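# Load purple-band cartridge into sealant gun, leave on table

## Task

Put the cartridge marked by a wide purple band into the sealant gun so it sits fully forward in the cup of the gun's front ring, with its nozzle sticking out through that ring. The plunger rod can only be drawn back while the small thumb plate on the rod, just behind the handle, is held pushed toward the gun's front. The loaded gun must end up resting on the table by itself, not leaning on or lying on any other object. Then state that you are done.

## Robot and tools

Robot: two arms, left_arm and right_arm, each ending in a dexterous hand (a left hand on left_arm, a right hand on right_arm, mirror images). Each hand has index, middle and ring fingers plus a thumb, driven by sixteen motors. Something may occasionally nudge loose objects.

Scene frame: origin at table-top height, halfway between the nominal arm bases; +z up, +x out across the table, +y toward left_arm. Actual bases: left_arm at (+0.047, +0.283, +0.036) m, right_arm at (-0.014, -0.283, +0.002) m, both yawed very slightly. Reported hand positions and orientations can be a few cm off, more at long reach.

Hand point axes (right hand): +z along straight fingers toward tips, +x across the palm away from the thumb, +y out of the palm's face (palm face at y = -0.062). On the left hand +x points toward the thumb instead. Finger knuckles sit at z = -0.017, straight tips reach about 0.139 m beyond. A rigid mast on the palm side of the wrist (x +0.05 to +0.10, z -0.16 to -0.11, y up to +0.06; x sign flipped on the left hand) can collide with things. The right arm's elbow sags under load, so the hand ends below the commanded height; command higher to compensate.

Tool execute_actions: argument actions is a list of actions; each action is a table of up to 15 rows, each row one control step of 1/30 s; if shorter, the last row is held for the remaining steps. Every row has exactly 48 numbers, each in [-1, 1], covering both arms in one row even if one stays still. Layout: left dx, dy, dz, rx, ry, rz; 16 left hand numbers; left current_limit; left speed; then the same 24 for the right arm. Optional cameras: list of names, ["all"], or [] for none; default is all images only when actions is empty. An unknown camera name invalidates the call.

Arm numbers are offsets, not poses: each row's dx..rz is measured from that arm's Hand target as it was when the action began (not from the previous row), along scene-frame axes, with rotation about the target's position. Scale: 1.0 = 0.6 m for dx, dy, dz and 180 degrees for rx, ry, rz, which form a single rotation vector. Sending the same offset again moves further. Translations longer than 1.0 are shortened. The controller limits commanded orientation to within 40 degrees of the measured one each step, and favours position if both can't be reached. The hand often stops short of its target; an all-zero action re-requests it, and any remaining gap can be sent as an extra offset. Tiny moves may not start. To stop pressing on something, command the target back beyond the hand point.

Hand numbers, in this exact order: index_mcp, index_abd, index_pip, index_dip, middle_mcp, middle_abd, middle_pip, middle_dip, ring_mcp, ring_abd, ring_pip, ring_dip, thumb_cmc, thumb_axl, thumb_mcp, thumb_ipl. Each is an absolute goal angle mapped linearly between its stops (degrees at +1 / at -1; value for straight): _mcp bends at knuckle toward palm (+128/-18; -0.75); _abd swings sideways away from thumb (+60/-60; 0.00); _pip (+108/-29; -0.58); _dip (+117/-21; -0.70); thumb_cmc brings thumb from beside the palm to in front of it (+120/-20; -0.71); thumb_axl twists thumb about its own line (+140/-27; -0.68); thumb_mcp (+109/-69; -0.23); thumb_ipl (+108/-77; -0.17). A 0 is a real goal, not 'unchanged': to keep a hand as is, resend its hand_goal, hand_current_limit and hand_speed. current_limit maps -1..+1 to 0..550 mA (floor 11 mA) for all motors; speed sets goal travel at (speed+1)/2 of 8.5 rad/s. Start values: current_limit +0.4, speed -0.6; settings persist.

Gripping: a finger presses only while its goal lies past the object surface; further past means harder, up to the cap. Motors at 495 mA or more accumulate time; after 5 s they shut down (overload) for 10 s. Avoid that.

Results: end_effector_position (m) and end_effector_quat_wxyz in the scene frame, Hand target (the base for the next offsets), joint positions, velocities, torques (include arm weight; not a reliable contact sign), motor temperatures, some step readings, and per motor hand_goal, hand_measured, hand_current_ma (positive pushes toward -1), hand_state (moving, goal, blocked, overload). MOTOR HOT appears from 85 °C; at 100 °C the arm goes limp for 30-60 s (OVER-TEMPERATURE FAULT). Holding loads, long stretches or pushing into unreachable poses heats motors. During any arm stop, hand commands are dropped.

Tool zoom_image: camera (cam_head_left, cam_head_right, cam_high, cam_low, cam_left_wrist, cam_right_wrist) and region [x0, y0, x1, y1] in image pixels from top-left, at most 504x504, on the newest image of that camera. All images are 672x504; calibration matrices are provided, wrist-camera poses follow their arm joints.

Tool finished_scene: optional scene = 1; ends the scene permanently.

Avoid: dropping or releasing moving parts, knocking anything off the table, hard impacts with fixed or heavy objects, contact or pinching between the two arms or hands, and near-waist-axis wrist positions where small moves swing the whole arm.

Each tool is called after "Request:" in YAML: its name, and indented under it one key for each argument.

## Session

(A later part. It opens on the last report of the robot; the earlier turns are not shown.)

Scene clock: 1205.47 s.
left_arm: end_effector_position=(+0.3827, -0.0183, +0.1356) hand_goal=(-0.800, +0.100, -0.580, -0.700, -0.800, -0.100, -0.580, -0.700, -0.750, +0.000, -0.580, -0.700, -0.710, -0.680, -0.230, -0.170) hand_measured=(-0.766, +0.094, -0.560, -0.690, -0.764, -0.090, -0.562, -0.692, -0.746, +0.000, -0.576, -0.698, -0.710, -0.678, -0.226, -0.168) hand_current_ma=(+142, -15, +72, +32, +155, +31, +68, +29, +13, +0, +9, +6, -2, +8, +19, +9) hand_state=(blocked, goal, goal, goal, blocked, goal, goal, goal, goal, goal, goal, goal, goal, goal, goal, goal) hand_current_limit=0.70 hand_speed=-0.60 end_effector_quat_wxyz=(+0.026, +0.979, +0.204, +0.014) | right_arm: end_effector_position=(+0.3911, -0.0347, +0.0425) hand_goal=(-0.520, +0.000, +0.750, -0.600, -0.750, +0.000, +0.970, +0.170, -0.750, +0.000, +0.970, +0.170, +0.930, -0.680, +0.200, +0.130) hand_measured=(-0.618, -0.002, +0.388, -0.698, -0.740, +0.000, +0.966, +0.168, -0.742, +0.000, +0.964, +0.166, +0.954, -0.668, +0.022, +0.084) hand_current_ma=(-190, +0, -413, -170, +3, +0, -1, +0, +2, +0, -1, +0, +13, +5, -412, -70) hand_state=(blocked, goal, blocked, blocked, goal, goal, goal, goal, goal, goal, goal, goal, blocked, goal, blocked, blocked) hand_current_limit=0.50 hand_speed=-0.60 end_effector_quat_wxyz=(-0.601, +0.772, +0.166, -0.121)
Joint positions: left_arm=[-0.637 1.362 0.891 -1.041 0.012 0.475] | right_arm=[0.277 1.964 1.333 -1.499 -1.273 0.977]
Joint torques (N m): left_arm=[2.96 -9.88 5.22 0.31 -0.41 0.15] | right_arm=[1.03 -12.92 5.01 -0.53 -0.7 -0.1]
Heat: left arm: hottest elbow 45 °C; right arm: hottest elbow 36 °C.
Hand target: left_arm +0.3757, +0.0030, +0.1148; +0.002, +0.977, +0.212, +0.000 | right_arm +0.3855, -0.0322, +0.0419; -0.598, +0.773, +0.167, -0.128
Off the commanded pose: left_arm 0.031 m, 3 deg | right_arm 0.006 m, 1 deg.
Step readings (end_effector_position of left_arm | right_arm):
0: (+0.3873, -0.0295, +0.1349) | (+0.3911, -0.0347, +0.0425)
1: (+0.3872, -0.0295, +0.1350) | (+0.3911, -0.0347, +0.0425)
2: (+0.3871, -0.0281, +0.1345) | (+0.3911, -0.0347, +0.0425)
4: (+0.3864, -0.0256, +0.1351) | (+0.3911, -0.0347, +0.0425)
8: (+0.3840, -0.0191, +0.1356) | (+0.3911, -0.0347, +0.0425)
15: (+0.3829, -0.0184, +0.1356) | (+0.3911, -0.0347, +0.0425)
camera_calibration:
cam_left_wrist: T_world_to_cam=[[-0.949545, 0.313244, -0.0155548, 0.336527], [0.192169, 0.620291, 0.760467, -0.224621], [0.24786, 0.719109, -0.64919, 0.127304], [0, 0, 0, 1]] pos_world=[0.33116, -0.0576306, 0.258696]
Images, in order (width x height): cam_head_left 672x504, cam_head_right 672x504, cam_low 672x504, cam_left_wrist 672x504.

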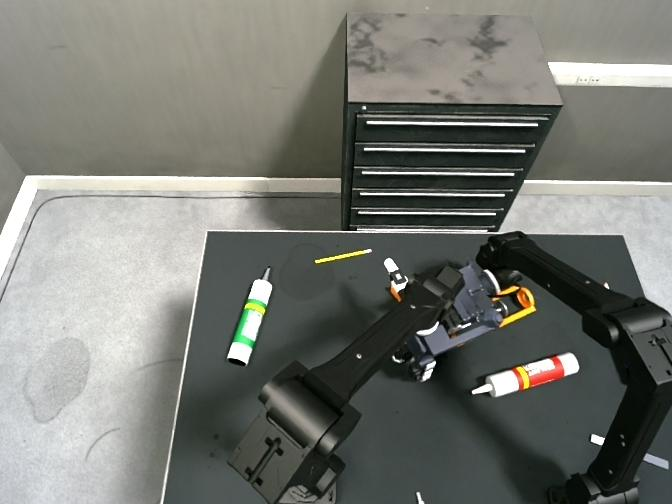

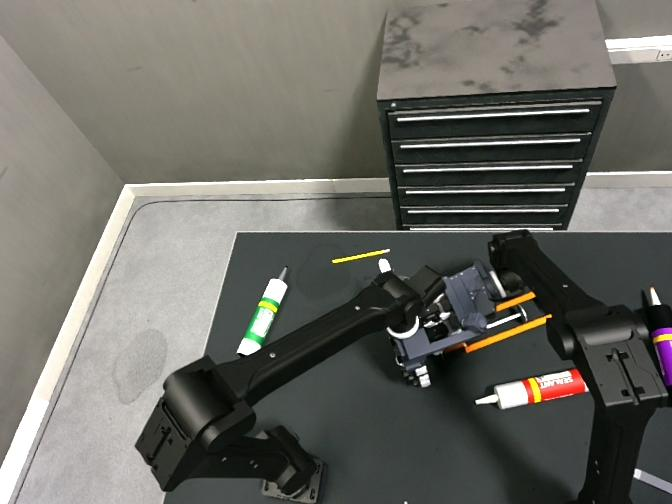

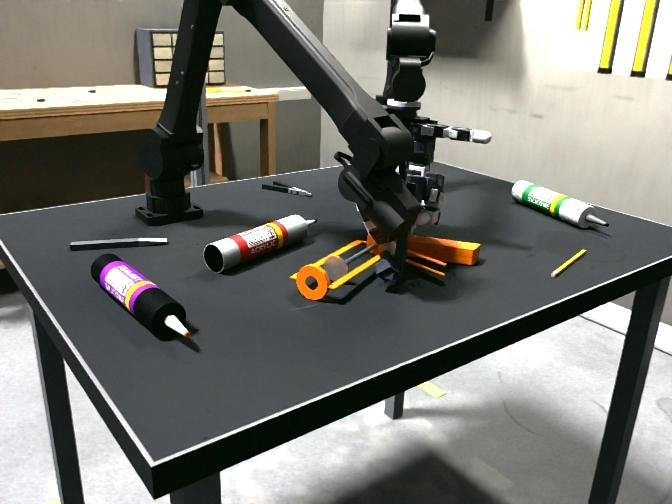

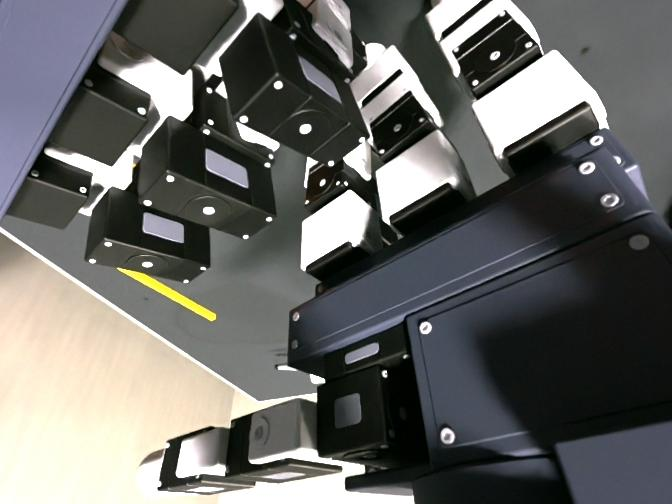

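Request:
execute_actions:
  actions:
    - [[-0.0110,0.0250,-0.010,0,0,0,-0.82,0.12,-0.6,-0.7,-0.82,-0.12,-0.6,-0.7,-0.75,0,-0.58,-0.7,-0.71,-0.68,-0.23,-0.17,0.8,-0.6,0,0,0,0,0,0,-0.52,0,0.75,-0.6,-0.75,0,0.97,0.17,-0.75,0,0.97,0.17,0.93,-0.68,0.2,0.13,0.5,-0.6]]
  cameras: ["cam_left_wrist","cam_head_left","cam_head_right","cam_low"]

Request:
zoom_image:
  camera: "cam_left_wrist"
  region: [320, 0, 440, 90]

Request:
zoom_image:
  camera: "cam_head_left"
  region: [385, 330, 449, 386]

Request:
zoom_image:
  camera: "cam_low"
  region: [280, 220, 400, 310]

Request:
zoom_image:
  camera: "cam_head_right"
  region: [385, 330, 449, 386]

Scene clock: 1220.17 s.
left_arm: end_effector_position=(+0.3789, -0.0122, +0.1372) hand_goal=(-0.820, +0.120, -0.600, -0.700, -0.820, -0.120, -0.600, -0.700, -0.750, +0.000, -0.580, -0.700, -0.710, -0.680, -0.230, -0.170) hand_measured=(-0.764, +0.098, -0.562, -0.686, -0.760, -0.090, -0.562, -0.684, -0.742, +0.000, -0.576, -0.698, -0.710, -0.678, -0.226, -0.168) hand_current_ma=(+249, -74, +151, +47, +268, +102, +151, +55, +27, +0, +12, +6, -2, +8, +19, +9) hand_state=(blocked, blocked, blocked, goal, blocked, blocked, blocked, goal, goal, goal, goal, goal, goal, goal, goal, goal) hand_current_limit=0.80 hand_speed=-0.60 end_effector_quat_wxyz=(+0.040, +0.979, +0.198, +0.018) | right_arm: end_effector_position=(+0.3911, -0.0347, +0.0425) hand_goal=(-0.520, +0.000, +0.750, -0.600, -0.750, +0.000, +0.970, +0.170, -0.750, +0.000, +0.970, +0.170, +0.930, -0.680, +0.200, +0.130) hand_measured=(-0.618, -0.002, +0.388, -0.698, -0.740, +0.000, +0.966, +0.168, -0.742, +0.000, +0.964, +0.166, +0.954, -0.668, +0.022, +0.084) hand_current_ma=(-190, +0, -412, -170, +3, +0, -1, +0, +2, +0, -1, +0, +13, +5, -412, -70) hand_state=(blocked, goal, blocked, blocked, goal, goal, goal, goal, goal, goal, goal, goal, blocked, goal, blocked, blocked) hand_current_limit=0.50 hand_speed=-0.60 end_effector_quat_wxyz=(-0.601, +0.772, +0.166, -0.121)
Joint positions: left_arm=[-0.622 1.329 0.856 -1.012 0.023 0.5] | right_arm=[0.277 1.964 1.333 -1.499 -1.273 0.977]
Joint torques (N m): left_arm=[3.19 -9.52 4.34 -0.18 -0.79 0.13] | right_arm=[1.08 -12.92 5 -0.53 -0.69 -0.1]
Heat: left arm: hottest elbow 44 °C; right arm: hottest elbow 36 °C.
Hand target: left_arm +0.3693, +0.0178, +0.1089; +0.002, +0.977, +0.212, +0.000 | right_arm +0.3855, -0.0323, +0.0418; -0.598, +0.774, +0.167, -0.128
Off the commanded pose: left_arm 0.043 m, 5 deg | right_arm 0.006 m, 1 deg.
Step readings (end_effector_position of left_arm | right_arm):
0: (+0.3827, -0.0184, +0.1356) | (+0.3911, -0.0347, +0.0425)
1: (+0.3827, -0.0184, +0.1356) | (+0.3911, -0.0347, +0.0425)
2: (+0.3823, -0.0179, +0.1352) | (+0.3911, -0.0347, +0.0425)
4: (+0.3817, -0.0163, +0.1361) | (+0.3911, -0.0347, +0.0425)
8: (+0.3800, -0.0132, +0.1372) | (+0.3911, -0.0347, +0.0425)
15: (+0.3789, -0.0122, +0.1372) | (+0.3911, -0.0347, +0.0425)
camera_calibration:
cam_left_wrist: T_world_to_cam=[[-0.945644, 0.323066, -0.0372151, 0.332582], [0.188009, 0.636487, 0.748022, -0.225431], [0.265347, 0.700366, -0.662629, 0.119873], [0, 0, 0, 1]] pos_world=[0.325079, -0.0479174, 0.260436]
Images, in order (width x height): cam_head_left 672x504, cam_head_right 672x504, cam_low 672x504, cam_left_wrist 672x504.

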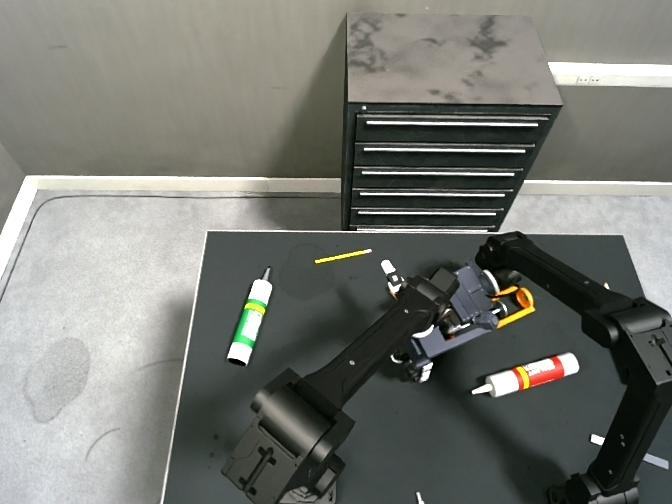

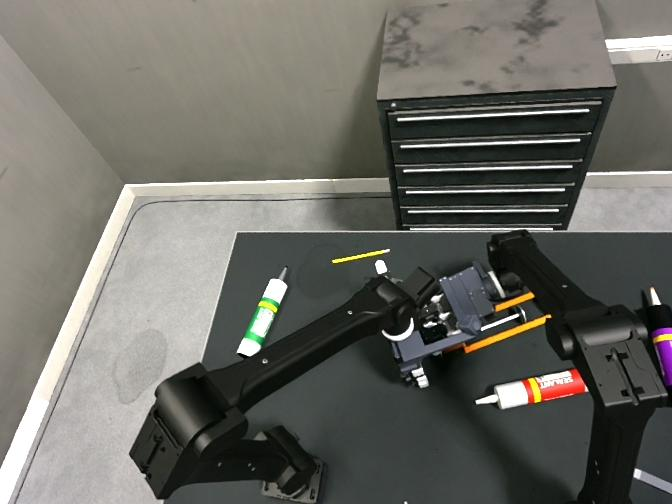

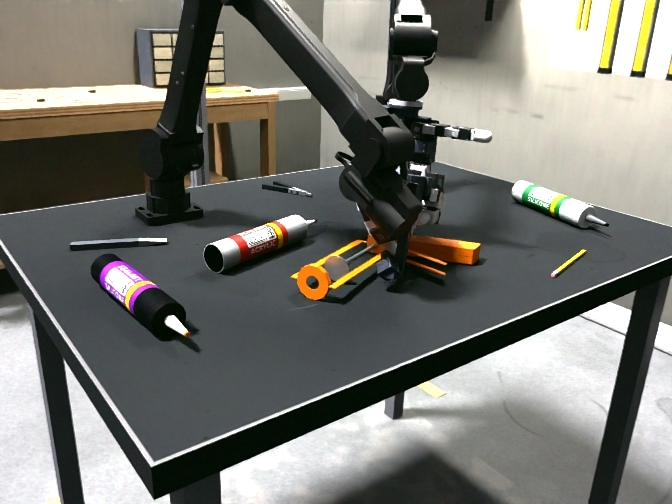

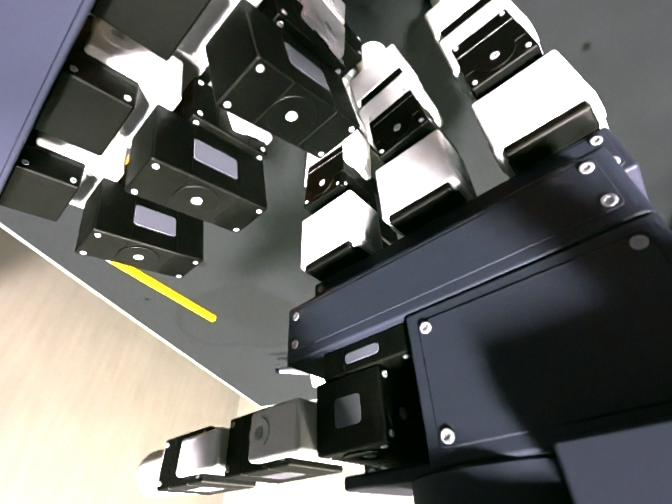

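Scaled by 4.200 from the camera's 672x504 image, which has a finer 960x720 frame.

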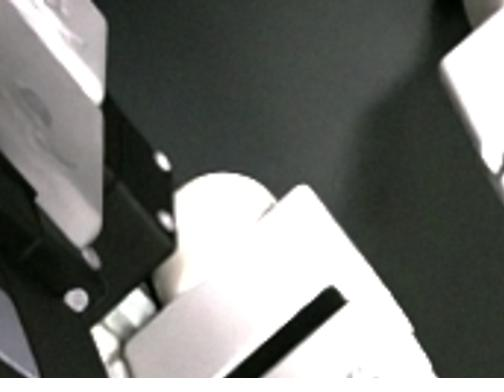

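Scaled by 7.875 from the camera's 672x504 image, which has a finer 960x720 frame.

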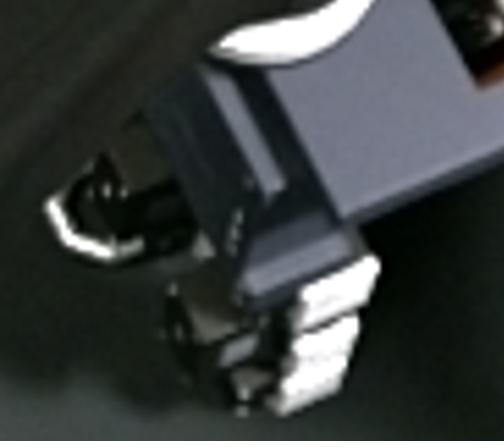

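Scaled by 4.200 from the camera's 672x504 image, which has a finer 960x720 frame.

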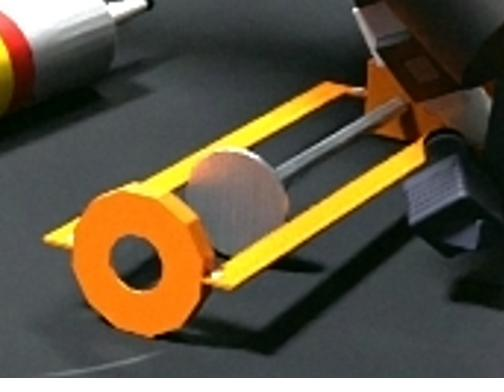

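Scaled by 7.875 from the camera's 672x504 image, which has a finer 960x720 frame.

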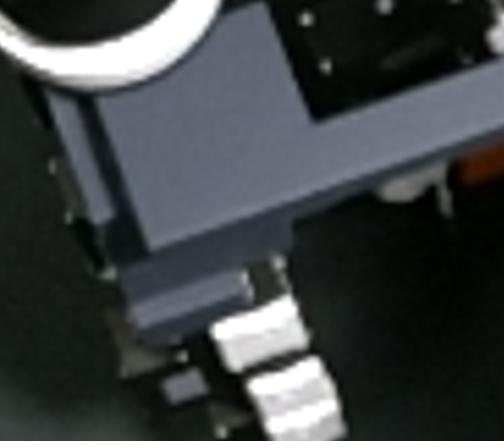

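Request:
zoom_image:
  camera: "cam_head_right"
  region: [428, 340, 460, 364]

Request:
zoom_image:
  camera: "cam_low"
  region: [355, 215, 435, 275]

Scaled by 15.750 from the camera's 672x504 image, which has a finer 960x720 frame.

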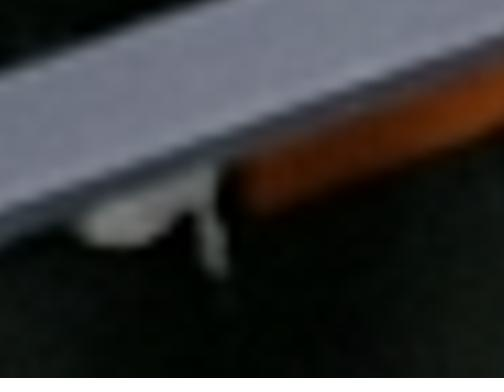

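Scaled by 6.300 from the camera's 672x504 image, which has a finer 960x720 frame.

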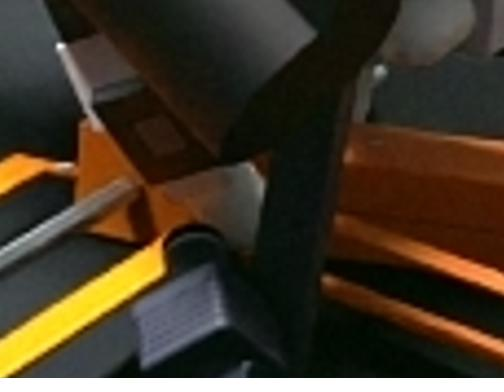

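Request:
execute_actions:
  actions: []
  cameras: ["cam_high","cam_right_wrist"]

Scene clock: 1247.17 s.
left_arm: end_effector_position=(+0.3788, -0.0122, +0.1372) hand_goal=(-0.820, +0.120, -0.600, -0.700, -0.820, -0.120, -0.600, -0.700, -0.750, +0.000, -0.580, -0.700, -0.710, -0.680, -0.230, -0.170) hand_measured=(-0.764, +0.098, -0.562, -0.686, -0.760, -0.090, -0.562, -0.684, -0.742, +0.000, -0.576, -0.698, -0.710, -0.678, -0.226, -0.168) hand_current_ma=(+249, -74, +151, +47, +268, +102, +151, +55, +28, +0, +12, +6, -2, +8, +19, +9) hand_state=(blocked, blocked, blocked, goal, blocked, blocked, blocked, goal, goal, goal, goal, goal, goal, goal, goal, goal) hand_current_limit=0.80 hand_speed=-0.60 end_effector_quat_wxyz=(+0.040, +0.979, +0.198, +0.018) | right_arm: end_effector_position=(+0.3911, -0.0347, +0.0425) hand_goal=(-0.520, +0.000, +0.750, -0.600, -0.750, +0.000, +0.970, +0.170, -0.750, +0.000, +0.970, +0.170, +0.930, -0.680, +0.200, +0.130) hand_measured=(-0.618, -0.002, +0.388, -0.698, -0.740, +0.000, +0.966, +0.168, -0.742, +0.000, +0.964, +0.166, +0.954, -0.668, +0.022, +0.084) hand_current_ma=(-190, +0, -413, -170, +3, +0, -1, +0, +2, +0, -1, +0, +13, +5, -412, -70) hand_state=(blocked, goal, blocked, blocked, goal, goal, goal, goal, goal, goal, goal, goal, blocked, goal, blocked, blocked) hand_current_limit=0.50 hand_speed=-0.60 end_effector_quat_wxyz=(-0.601, +0.772, +0.166, -0.121)
Joint positions: left_arm=[-0.622 1.329 0.856 -1.012 0.023 0.501] | right_arm=[0.277 1.964 1.333 -1.499 -1.273 0.977]
Joint velocities: within noise
Joint torques (N m): left_arm=[3.25 -9.58 4.48 -0.27 -0.79 0.12] | right_arm=[1.03 -12.92 5 -0.51 -0.69 -0.1]
Motor temperatures (°C): left_arm=[28 33 43 27 29 28] | right_arm=[28 36 36 29 30 28]
Heat: left arm: hottest elbow 43 °C; right arm: hottest shoulder 36 °C.
Hand target: left_arm +0.3693, +0.0178, +0.1089; +0.002, +0.977, +0.212, +0.000 | right_arm +0.3855, -0.0323, +0.0418; -0.598, +0.774, +0.167, -0.128
Off the commanded pose: left_arm 0.043 m, 5 deg | right_arm 0.006 m, 1 deg.
camera_calibration:
cam_right_wrist: T_world_to_cam=[[-0.627289, -0.473499, -0.618309, 0.283396], [-0.078342, -0.751547, 0.655012, -0.0868713], [-0.774836, 0.459321, 0.434342, 0.419208], [0, 0, 0, 1]] pos_world=[0.495783, -0.123652, 0.050048]
Images, in order (width x height): cam_high 672x504, cam_right_wrist 672x504.

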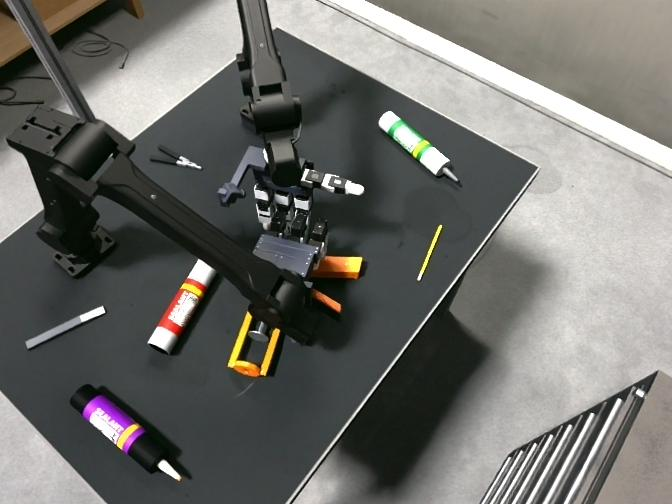

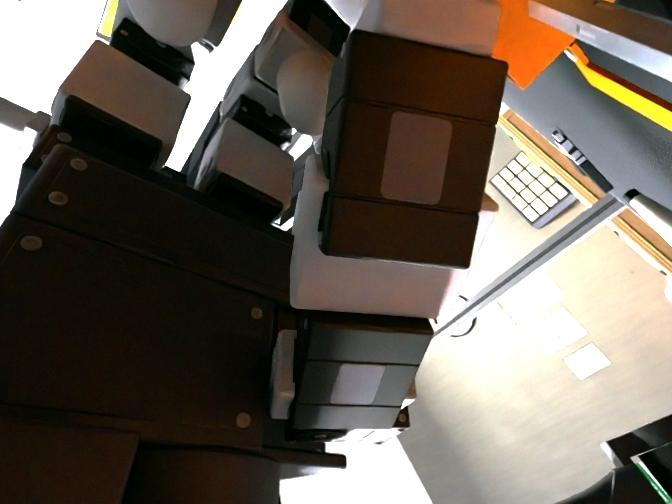

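Request:
execute_actions:
  actions:
    - [[0.0,-0.0150,0.0,0,0,0,-0.75,0.10,-0.58,-0.7,-0.75,-0.10,-0.58,-0.7,-0.75,0,-0.58,-0.7,-0.71,-0.68,-0.23,-0.17,0.4,-0.6,0,0,0,0,0,0,-0.62,0,0.25,-0.7,-0.75,0,0.97,0.17,-0.75,0,0.97,0.17,0.93,-0.68,0.2,0.13,0.5,-0.6]]
  cameras: ["cam_head_right"]

Request:
zoom_image:
  camera: "cam_head_right"
  region: [428, 340, 460, 364]

Scene clock: 1262.70 s.
left_arm: end_effector_position=(+0.3786, -0.0104, +0.1366) hand_goal=(-0.750, +0.100, -0.580, -0.700, -0.750, -0.100, -0.580, -0.700, -0.750, +0.000, -0.580, -0.700, -0.710, -0.680, -0.230, -0.170) hand_measured=(-0.736, +0.098, -0.564, -0.690, -0.734, -0.086, -0.564, -0.688, -0.730, +0.002, -0.568, -0.694, -0.710, -0.678, -0.226, -0.168) hand_current_ma=(+50, -3, +62, +33, +60, +47, +62, +43, +78, +7, +41, +18, -2, +8, +19, +9) hand_state=(goal, goal, goal, goal, goal, goal, goal, goal, goal, goal, goal, goal, goal, goal, goal, goal) hand_current_limit=0.40 hand_speed=-0.60 end_effector_quat_wxyz=(+0.036, +0.979, +0.200, +0.019) | right_arm: end_effector_position=(+0.3884, -0.0368, +0.0403) hand_goal=(-0.620, +0.000, +0.250, -0.700, -0.750, +0.000, +0.970, +0.170, -0.750, +0.000, +0.970, +0.170, +0.930, -0.680, +0.200, +0.130) hand_measured=(-0.614, -0.002, +0.250, -0.702, -0.740, +0.000, +0.966, +0.168, -0.742, +0.000, +0.964, +0.166, +0.924, -0.682, +0.192, +0.126) hand_current_ma=(+1, +0, +0, +0, +3, +0, -1, +0, +2, +0, -1, +0, -1, +0, -3, -1) hand_state=(goal, goal, goal, goal, goal, goal, goal, goal, goal, goal, goal, goal, goal, goal, goal, goal) hand_current_limit=0.50 hand_speed=-0.60 end_effector_quat_wxyz=(-0.598, +0.774, +0.165, -0.124)
Joint positions: left_arm=[-0.622 1.329 0.856 -1.018 0.018 0.498] | right_arm=[0.276 1.964 1.327 -1.499 -1.266 0.978]
Joint torques (N m): left_arm=[1.73 -8.41 5.56 0.01 -0.65 -0.03] | right_arm=[1.26 -12.75 5.41 -0.54 -0.95 -0.1]
Heat: left arm: hottest elbow 42 °C; right arm: hottest shoulder 36 °C.
Hand target: left_arm +0.3693, +0.0089, +0.1089; +0.002, +0.977, +0.212, +0.000 | right_arm +0.3855, -0.0323, +0.0419; -0.598, +0.773, +0.167, -0.128
Off the commanded pose: left_arm 0.035 m, 5 deg | right_arm 0.006 m, 1 deg.
Step readings (end_effector_position of left_arm | right_arm):
0: (+0.3788, -0.0122, +0.1372) | (+0.3911, -0.0347, +0.0425)
1: (+0.3789, -0.0122, +0.1372) | (+0.3911, -0.0347, +0.0425)
2: (+0.3788, -0.0118, +0.1370) | (+0.3911, -0.0347, +0.0425)
4: (+0.3785, -0.0108, +0.1367) | (+0.3912, -0.0350, +0.0424)
8: (+0.3784, -0.0105, +0.1366) | (+0.3920, -0.0377, +0.0417)
15: (+0.3786, -0.0104, +0.1366) | (+0.3884, -0.0368, +0.0403)
Images, in order (width x height): cam_head_right 672x504.

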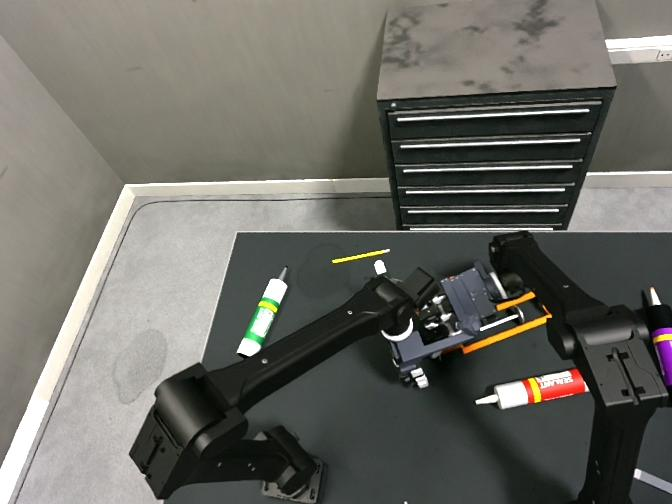

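Scaled by 15.750 from the camera's 672x504 image, which has a finer 960x720 frame.

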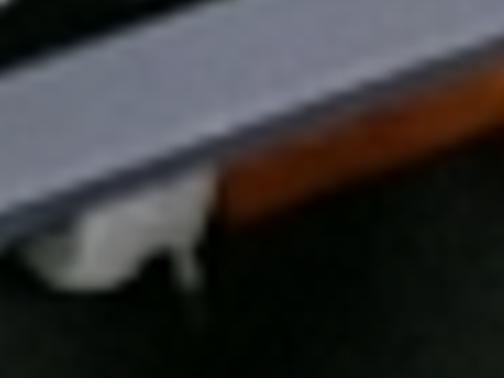

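Request:
execute_actions:
  actions:
    - [[0.0,0.0,0.0,0,0,0,-0.75,0.10,-0.58,-0.7,-0.75,-0.10,-0.58,-0.7,-0.75,0,-0.58,-0.7,-0.71,-0.68,-0.23,-0.17,0.4,-0.6,0,0,0,0,0,0,-0.45,0,1.0,-0.6,-0.75,0,0.97,0.17,-0.75,0,0.97,0.17,0.93,-0.68,0.4,0.2,0.7,-0.6]]
  cameras: ["cam_head_right","cam_head_left"]

Request:
zoom_image:
  camera: "cam_head_right"
  region: [428, 340, 460, 364]

Request:
zoom_image:
  camera: "cam_head_left"
  region: [385, 330, 449, 386]

Scene clock: 1278.50 s.
left_arm: end_effector_position=(+0.3782, -0.0108, +0.1367) hand_goal=(-0.750, +0.100, -0.580, -0.700, -0.750, -0.100, -0.580, -0.700, -0.750, +0.000, -0.580, -0.700, -0.710, -0.680, -0.230, -0.170) hand_measured=(-0.714, +0.090, -0.560, -0.690, -0.692, -0.066, -0.550, -0.684, -0.734, -0.004, -0.568, -0.694, -0.710, -0.678, -0.226, -0.168) hand_current_ma=(+150, -30, +72, +33, +254, +114, +120, +60, +65, -10, +41, +18, -2, +8, +19, +9) hand_state=(blocked, goal, goal, goal, blocked, blocked, blocked, goal, goal, goal, goal, goal, goal, goal, goal, goal) hand_current_limit=0.40 hand_speed=-0.60 end_effector_quat_wxyz=(+0.037, +0.979, +0.200, +0.017) | right_arm: end_effector_position=(+0.3800, -0.0202, +0.0420) hand_goal=(-0.450, +0.000, +1.000, -0.600, -0.750, +0.000, +0.970, +0.170, -0.750, +0.000, +0.970, +0.170, +0.930, -0.680, +0.400, +0.200) hand_measured=(-0.570, +0.008, +0.590, -0.654, -0.748, +0.002, +0.974, +0.176, -0.742, +0.000, +0.966, +0.166, +0.926, -0.682, +0.348, +0.188) hand_current_ma=(-269, +1, -466, -55, +0, +0, +1, +1, +2, +0, -1, +0, -1, +0, -81, -7) hand_state=(blocked, goal, blocked, blocked, goal, goal, goal, goal, goal, goal, goal, goal, goal, goal, blocked, goal) hand_current_limit=0.70 hand_speed=-0.60 end_effector_quat_wxyz=(-0.602, +0.768, +0.176, -0.132)
Joint positions: left_arm=[-0.622 1.329 0.856 -1.018 0.021 0.498] | right_arm=[0.312 1.964 1.326 -1.498 -1.282 0.976]
Joint torques (N m): left_arm=[1.61 -8.23 5.55 0.13 -0.77 -0.05] | right_arm=[-1.61 -12.86 5.46 -0.55 -0.36 -0.08]
Heat: left arm: hottest elbow 42 °C; right arm: hottest shoulder 36 °C.
Hand target: left_arm +0.3693, +0.0089, +0.1089; +0.002, +0.977, +0.212, +0.000 | right_arm +0.3855, -0.0322, +0.0419; -0.598, +0.773, +0.167, -0.128
Off the commanded pose: left_arm 0.035 m, 5 deg | right_arm 0.013 m, 1 deg.
Step readings (end_effector_position of left_arm | right_arm):
0: (+0.3786, -0.0104, +0.1366) | (+0.3884, -0.0368, +0.0403)
1: (+0.3786, -0.0104, +0.1366) | (+0.3884, -0.0368, +0.0403)
2: (+0.3786, -0.0104, +0.1366) | (+0.3884, -0.0368, +0.0403)
4: (+0.3786, -0.0104, +0.1366) | (+0.3884, -0.0368, +0.0404)
8: (+0.3786, -0.0104, +0.1366) | (+0.3885, -0.0365, +0.0406)
15: (+0.3784, -0.0105, +0.1366) | (+0.3842, -0.0264, +0.0421)
Images, in order (width x height): cam_head_left 672x504, cam_head_right 672x504.

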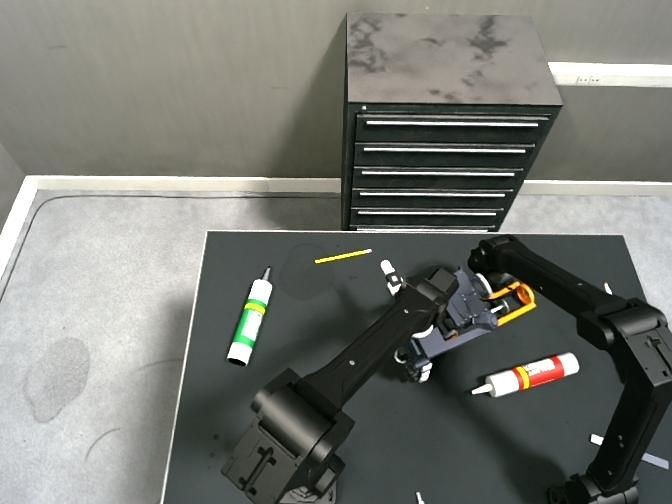

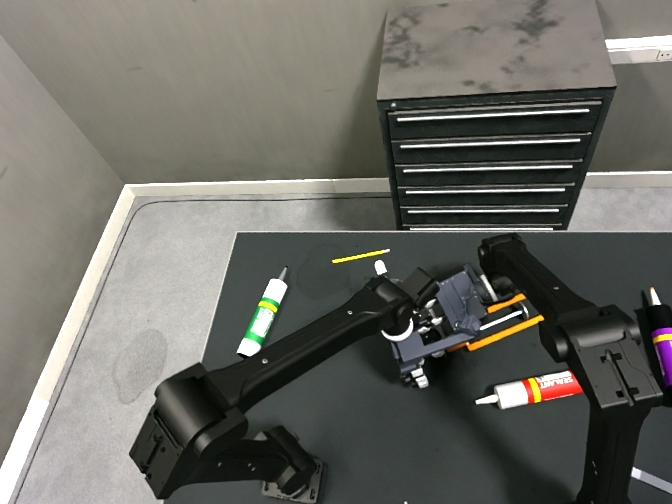

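Scaled by 15.750 from the camera's 672x504 image, which has a finer 960x720 frame.

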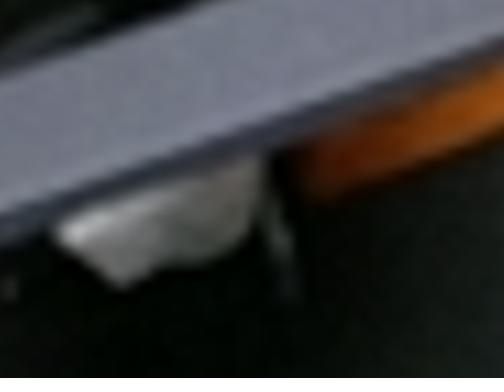

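Scaled by 7.875 from the camera's 672x504 image, which has a finer 960x720 frame.

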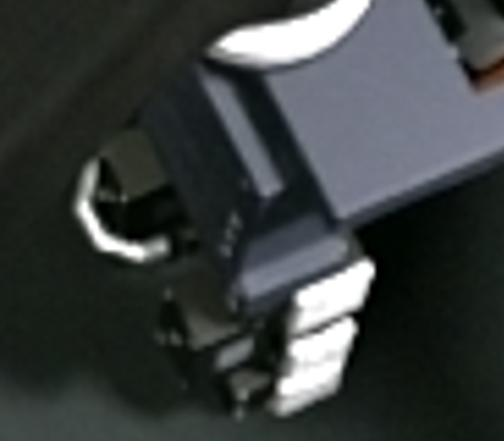

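Request:
execute_actions:
  actions:
    - [[0.012,-0.03,0.0,0,0,0,-0.75,0.10,-0.58,-0.7,-0.75,-0.10,-0.58,-0.7,-0.75,0,-0.58,-0.7,-0.71,-0.68,-0.23,-0.17,0.4,-0.6,0,0,0,0,0,0,-0.70,0,0.1,-0.7,-0.75,0,0.97,0.17,-0.75,0,0.97,0.17,0.93,-0.68,0.1,0.13,0.4,-0.6]]
  cameras: ["cam_head_right","cam_head_left","cam_left_wrist"]

Request:
zoom_image:
  camera: "cam_head_right"
  region: [428, 340, 460, 364]

Request:
zoom_image:
  camera: "cam_head_left"
  region: [385, 330, 449, 386]

Request:
zoom_image:
  camera: "cam_left_wrist"
  region: [300, 0, 440, 105]

Scene clock: 1303.47 s.
left_arm: end_effector_position=(+0.3802, -0.0114, +0.1361) hand_goal=(-0.750, +0.100, -0.580, -0.700, -0.750, -0.100, -0.580, -0.700, -0.750, +0.000, -0.580, -0.700, -0.710, -0.680, -0.230, -0.170) hand_measured=(-0.714, +0.088, -0.560, -0.690, -0.694, -0.066, -0.550, -0.682, -0.736, -0.002, -0.570, -0.694, -0.710, -0.678, -0.226, -0.168) hand_current_ma=(+150, -39, +72, +33, +246, +114, +120, +69, +54, -5, +33, +18, -2, +8, +19, +9) hand_state=(blocked, goal, goal, goal, blocked, blocked, blocked, goal, goal, goal, goal, goal, goal, goal, goal, goal) hand_current_limit=0.40 hand_speed=-0.60 end_effector_quat_wxyz=(+0.036, +0.977, +0.208, +0.018) | right_arm: end_effector_position=(+0.3822, -0.0320, +0.0405) hand_goal=(-0.700, +0.000, +0.100, -0.700, -0.750, +0.000, +0.970, +0.170, -0.750, +0.000, +0.970, +0.170, +0.930, -0.680, +0.100, +0.130) hand_measured=(-0.648, +0.000, +0.162, -0.686, -0.746, +0.002, +0.972, +0.172, -0.742, +0.000, +0.966, +0.166, +0.920, -0.688, +0.194, +0.160) hand_current_ma=(+58, +0, +74, +5, +1, +0, +0, +0, +2, +0, -1, +0, -2, -2, +251, +34) hand_state=(blocked, goal, blocked, goal, goal, goal, goal, goal, goal, goal, goal, goal, goal, goal, blocked, blocked) hand_current_limit=0.40 hand_speed=-0.60 end_effector_quat_wxyz=(-0.596, +0.774, +0.164, -0.134)
Joint positions: left_arm=[-0.625 1.335 0.86 -1.018 0.018 0.478] | right_arm=[0.29 1.964 1.324 -1.503 -1.266 0.99]
Joint torques (N m): left_arm=[-0.26 -5.3 8.47 0.14 -0.68 -0.11] | right_arm=[-0.03 -12.86 5.63 -0.39 -0.96 -0.21]
Heat: left arm: hottest elbow 42 °C; right arm: hottest elbow 37 °C.
Hand target: left_arm +0.3764, -0.0091, +0.1089; +0.002, +0.977, +0.212, +0.000 | right_arm +0.3855, -0.0323, +0.0419; -0.598, +0.773, +0.167, -0.128
Off the commanded pose: left_arm 0.028 m, 4 deg | right_arm 0.004 m, 1 deg.
Step readings (end_effector_position of left_arm | right_arm):
0: (+0.3782, -0.0108, +0.1367) | (+0.3800, -0.0202, +0.0420)
1: (+0.3782, -0.0108, +0.1367) | (+0.3800, -0.0202, +0.0420)
2: (+0.3783, -0.0108, +0.1367) | (+0.3800, -0.0202, +0.0420)
4: (+0.3786, -0.0105, +0.1362) | (+0.3805, -0.0218, +0.0415)
8: (+0.3789, -0.0106, +0.1360) | (+0.3815, -0.0266, +0.0408)
15: (+0.3801, -0.0113, +0.1361) | (+0.3815, -0.0296, +0.0408)
camera_calibration:
cam_left_wrist: T_world_to_cam=[[-0.951863, 0.304889, -0.0316334, 0.335051], [0.178257, 0.634545, 0.752048, -0.222197], [0.249364, 0.710208, -0.658348, 0.123873], [0, 0, 0, 1]] pos_world=[0.327641, -0.0491348, 0.259253]
Images, in order (width x height): cam_head_left 672x504, cam_head_right 672x504, cam_left_wrist 672x504.

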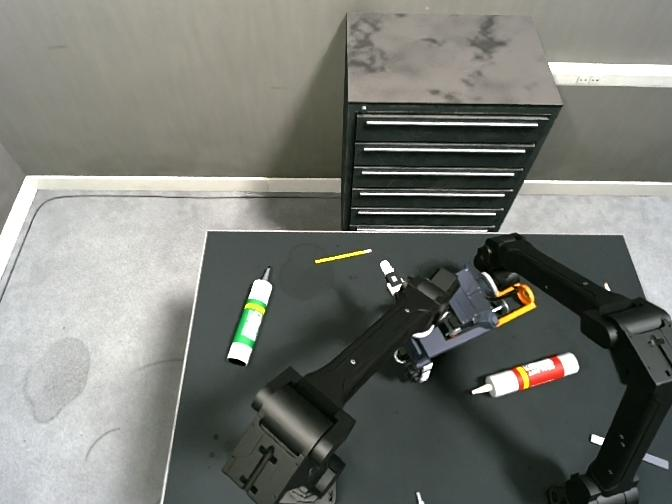

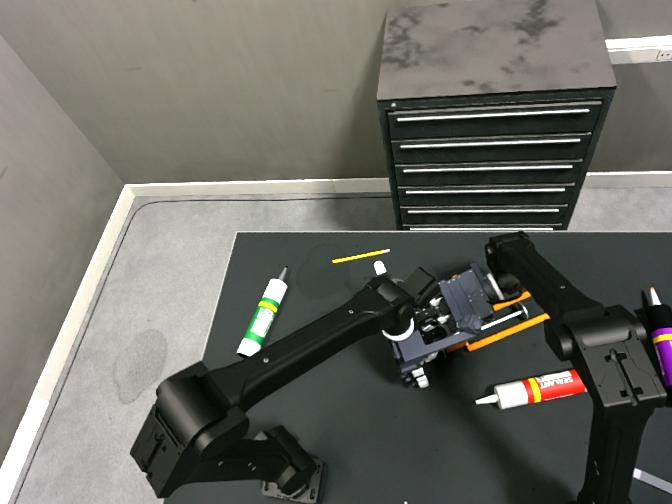

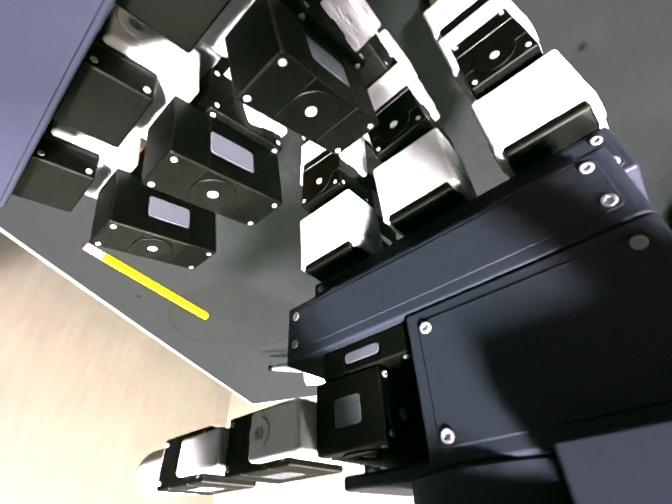

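Scaled by 15.750 from the camera's 672x504 image, which has a finer 960x720 frame.

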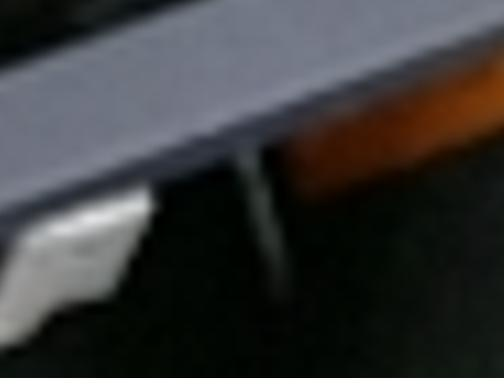

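Scaled by 7.875 from the camera's 672x504 image, which has a finer 960x720 frame.

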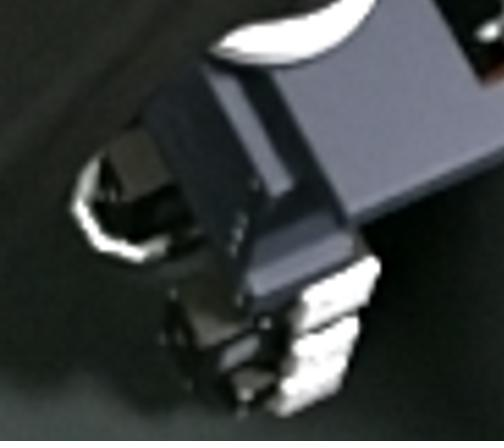

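Scaled by 3.600 from the camera's 672x504 image, which has a finer 960x720 frame.

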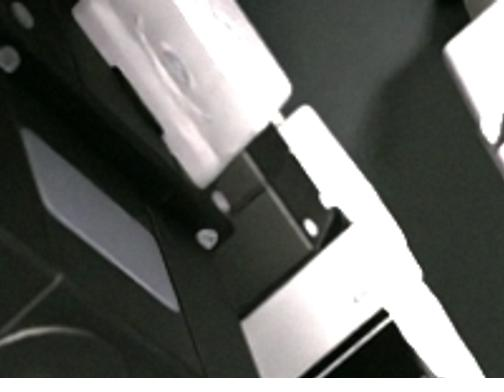

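Request:
execute_actions:
  actions:
    - [[0.0,0.0,0.0,0,0,0,-0.75,0.10,-0.58,-0.7,-0.75,-0.10,-0.58,-0.7,-0.75,0,-0.58,-0.7,-0.71,-0.68,-0.23,-0.17,0.4,-0.6,0,0,0,0,0,0,-0.60,0,0.35,-0.7,-0.75,0,0.97,0.17,-0.75,0,0.97,0.17,0.93,-0.68,0.45,0.25,0.5,-0.6]]
    - [[0.0,0.0,0.0,0,0,0,-0.75,0.10,-0.58,-0.7,-0.75,-0.10,-0.58,-0.7,-0.75,0,-0.58,-0.7,-0.71,-0.68,-0.23,-0.17,0.4,-0.6,0,0,0,0,0,0,-0.45,0,1.0,-0.6,-0.75,0,0.97,0.17,-0.75,0,0.97,0.17,0.93,-0.68,0.75,0.35,0.75,-0.6]]
  cameras: ["cam_head_right"]

Request:
zoom_image:
  camera: "cam_head_right"
  region: [428, 340, 460, 364]

Scene clock: 1336.27 s.
left_arm: end_effector_position=(+0.3804, -0.0148, +0.1364) hand_goal=(-0.750, +0.100, -0.580, -0.700, -0.750, -0.100, -0.580, -0.700, -0.750, +0.000, -0.580, -0.700, -0.710, -0.680, -0.230, -0.170) hand_measured=(-0.714, +0.088, -0.560, -0.690, -0.692, -0.066, -0.548, -0.682, -0.754, -0.006, -0.582, -0.700, -0.710, -0.678, -0.226, -0.168) hand_current_ma=(+152, -39, +73, +33, +262, +114, +123, +68, -11, -19, -6, +0, -2, +8, +19, +9) hand_state=(blocked, goal, goal, goal, blocked, blocked, blocked, goal, goal, goal, goal, goal, goal, goal, goal, goal) hand_current_limit=0.40 hand_speed=-0.60 end_effector_quat_wxyz=(+0.037, +0.978, +0.206, +0.017) | right_arm: end_effector_position=(+0.3786, -0.0228, +0.0414) hand_goal=(-0.450, +0.000, +1.000, -0.600, -0.750, +0.000, +0.970, +0.170, -0.750, +0.000, +0.970, +0.170, +0.930, -0.680, +0.750, +0.350) hand_measured=(-0.544, +0.002, +0.594, -0.646, -0.746, -0.002, +0.972, +0.172, -0.742, +0.000, +0.966, +0.166, +0.922, -0.692, +0.582, +0.328) hand_current_ma=(-176, +0, -481, -42, +1, +0, +0, +0, +2, +0, -1, +0, -2, -5, -481, -20) hand_state=(blocked, goal, blocked, blocked, goal, goal, goal, goal, goal, goal, goal, goal, goal, goal, blocked, blocked) hand_current_limit=0.75 hand_speed=-0.60 end_effector_quat_wxyz=(-0.600, +0.770, +0.172, -0.136)
Joint positions: left_arm=[-0.63 1.34 0.866 -1.018 0.02 0.477] | right_arm=[0.309 1.964 1.324 -1.5 -1.277 0.984]
Joint torques (N m): left_arm=[0.32 -6.12 8.14 0.08 -0.76 -0.08] | right_arm=[-1.44 -12.86 5.59 -0.44 -0.53 -0.13]
Heat: left arm: hottest elbow 45 °C; right arm: hottest elbow 37 °C.
Hand target: left_arm +0.3765, -0.0091, +0.1089; +0.002, +0.977, +0.212, +0.000 | right_arm +0.3856, -0.0322, +0.0419; -0.598, +0.774, +0.167, -0.128
Off the commanded pose: left_arm 0.028 m, 4 deg | right_arm 0.012 m, 1 deg.
Step readings (end_effector_position of left_arm | right_arm):
0: (+0.3802, -0.0114, +0.1361) | (+0.3822, -0.0320, +0.0405)
1: (+0.3802, -0.0114, +0.1361) | (+0.3822, -0.0320, +0.0405)
2: (+0.3803, -0.0114, +0.1359) | (+0.3822, -0.0320, +0.0405)
4: (+0.3803, -0.0114, +0.1359) | (+0.3822, -0.0320, +0.0405)
8: (+0.3803, -0.0113, +0.1359) | (+0.3822, -0.0320, +0.0405)
15: (+0.3803, -0.0113, +0.1359) | (+0.3822, -0.0320, +0.0405)
16: (+0.3803, -0.0113, +0.1359) | (+0.3822, -0.0320, +0.0405)
17: (+0.3803, -0.0113, +0.1359) | (+0.3822, -0.0320, +0.0405)
19: (+0.3803, -0.0113, +0.1359) | (+0.3823, -0.0314, +0.0409)
23: (+0.3799, -0.0124, +0.1363) | (+0.3796, -0.0251, +0.0412)
30: (+0.3803, -0.0147, +0.1364) | (+0.3786, -0.0228, +0.0414)
Images, in order (width x height): cam_head_right 672x504.

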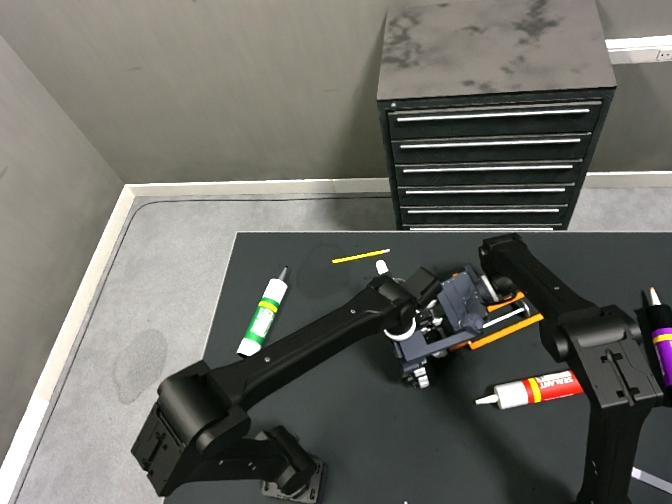

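Scaled by 15.750 from the camera's 672x504 image, which has a finer 960x720 frame.

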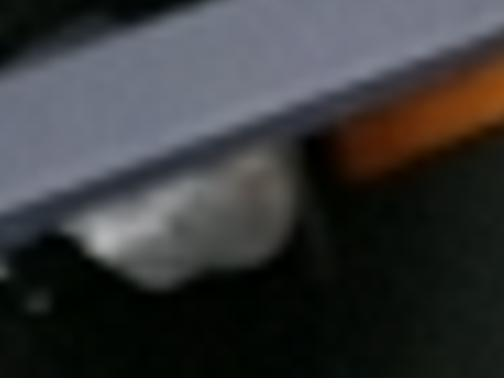

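Request:
execute_actions:
  actions: []
  cameras: ["cam_low","cam_high"]

Request:
zoom_image:
  camera: "cam_low"
  region: [340, 200, 440, 275]

Request:
zoom_image:
  camera: "cam_high"
  region: [220, 220, 370, 332]

Scene clock: 1343.83 s.
left_arm: end_effector_position=(+0.3804, -0.0148, +0.1364) hand_goal=(-0.750, +0.100, -0.580, -0.700, -0.750, -0.100, -0.580, -0.700, -0.750, +0.000, -0.580, -0.700, -0.710, -0.680, -0.230, -0.170) hand_measured=(-0.714, +0.088, -0.560, -0.690, -0.692, -0.066, -0.548, -0.682, -0.754, -0.006, -0.582, -0.700, -0.710, -0.678, -0.226, -0.168) hand_current_ma=(+152, -39, +73, +33, +262, +114, +123, +68, -11, -19, -6, +0, -2, +8, +19, +9) hand_state=(blocked, goal, goal, goal, blocked, blocked, blocked, goal, goal, goal, goal, goal, goal, goal, goal, goal) hand_current_limit=0.40 hand_speed=-0.60 end_effector_quat_wxyz=(+0.037, +0.978, +0.206, +0.017) | right_arm: end_effector_position=(+0.3786, -0.0228, +0.0414) hand_goal=(-0.450, +0.000, +1.000, -0.600, -0.750, +0.000, +0.970, +0.170, -0.750, +0.000, +0.970, +0.170, +0.930, -0.680, +0.750, +0.350) hand_measured=(-0.544, +0.002, +0.594, -0.646, -0.746, -0.002, +0.972, +0.172, -0.742, +0.000, +0.966, +0.166, +0.922, -0.692, +0.582, +0.328) hand_current_ma=(-176, +0, -481, -42, +1, +0, +0, +0, +2, +0, -1, +0, -2, -5, -481, -20) hand_state=(blocked, goal, blocked, blocked, goal, goal, goal, goal, goal, goal, goal, goal, goal, goal, blocked, blocked) hand_current_limit=0.75 hand_speed=-0.60 end_effector_quat_wxyz=(-0.600, +0.770, +0.172, -0.136)
Joint positions: left_arm=[-0.63 1.34 0.866 -1.018 0.02 0.477] | right_arm=[0.309 1.964 1.324 -1.5 -1.277 0.984]
Joint velocities: within noise
Joint torques (N m): left_arm=[0.56 -5.77 8.14 0.13 -0.77 -0.09] | right_arm=[-1.44 -12.86 5.6 -0.44 -0.53 -0.13]
Motor temperatures (°C): left_arm=[28 32 45 27 30 28] | right_arm=[28 35 37 29 31 28]
Heat: left arm: hottest elbow 45 °C; right arm: hottest elbow 37 °C.
Hand target: left_arm +0.3765, -0.0091, +0.1089; +0.002, +0.977, +0.212, +0.000 | right_arm +0.3856, -0.0322, +0.0419; -0.598, +0.774, +0.167, -0.128
Off the commanded pose: left_arm 0.028 m, 4 deg | right_arm 0.012 m, 1 deg.
Images, in order (width x height): cam_high 672x504, cam_low 672x504.

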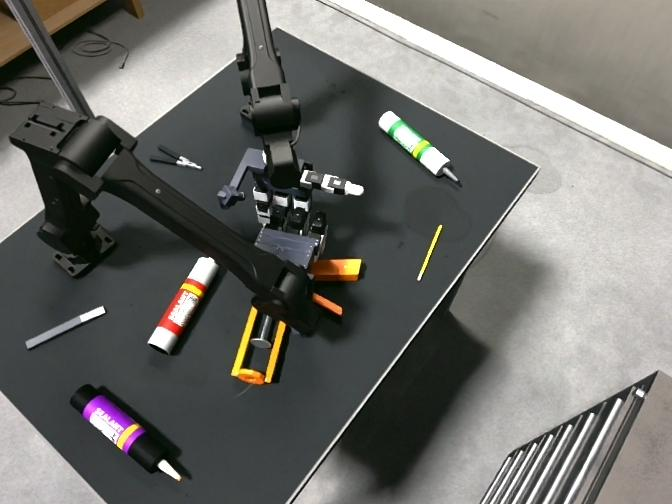

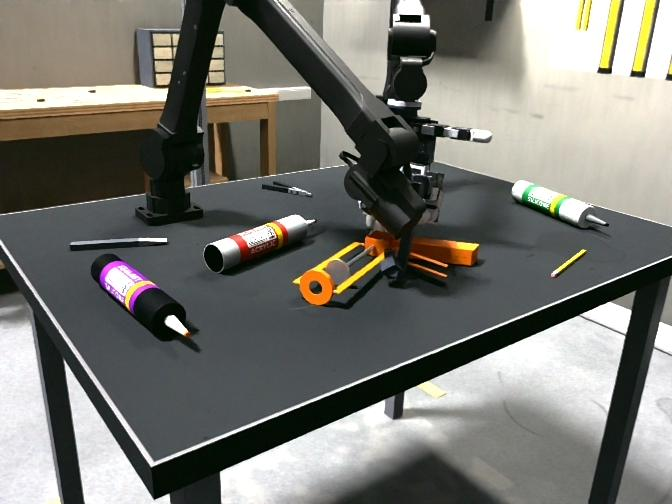

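Scaled by 5.040 from the camera's 672x504 image, which has a finer 960x720 frame.

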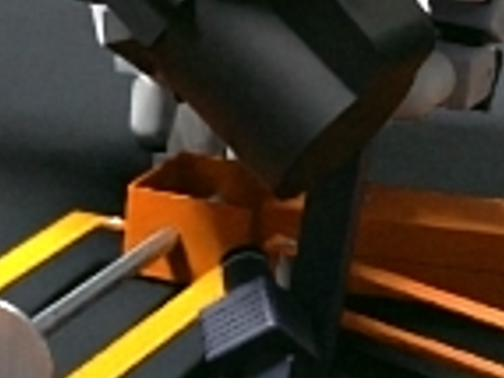

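Scaled by 3.360 from the camera's 672x504 image, which has a finer 960x720 frame.

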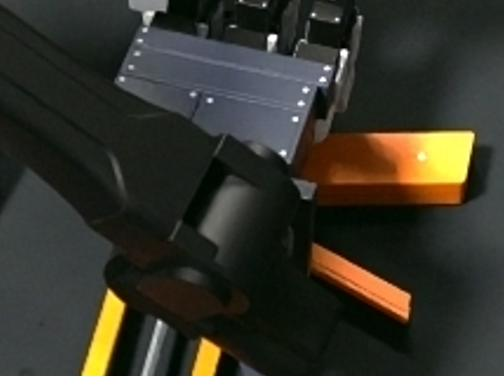

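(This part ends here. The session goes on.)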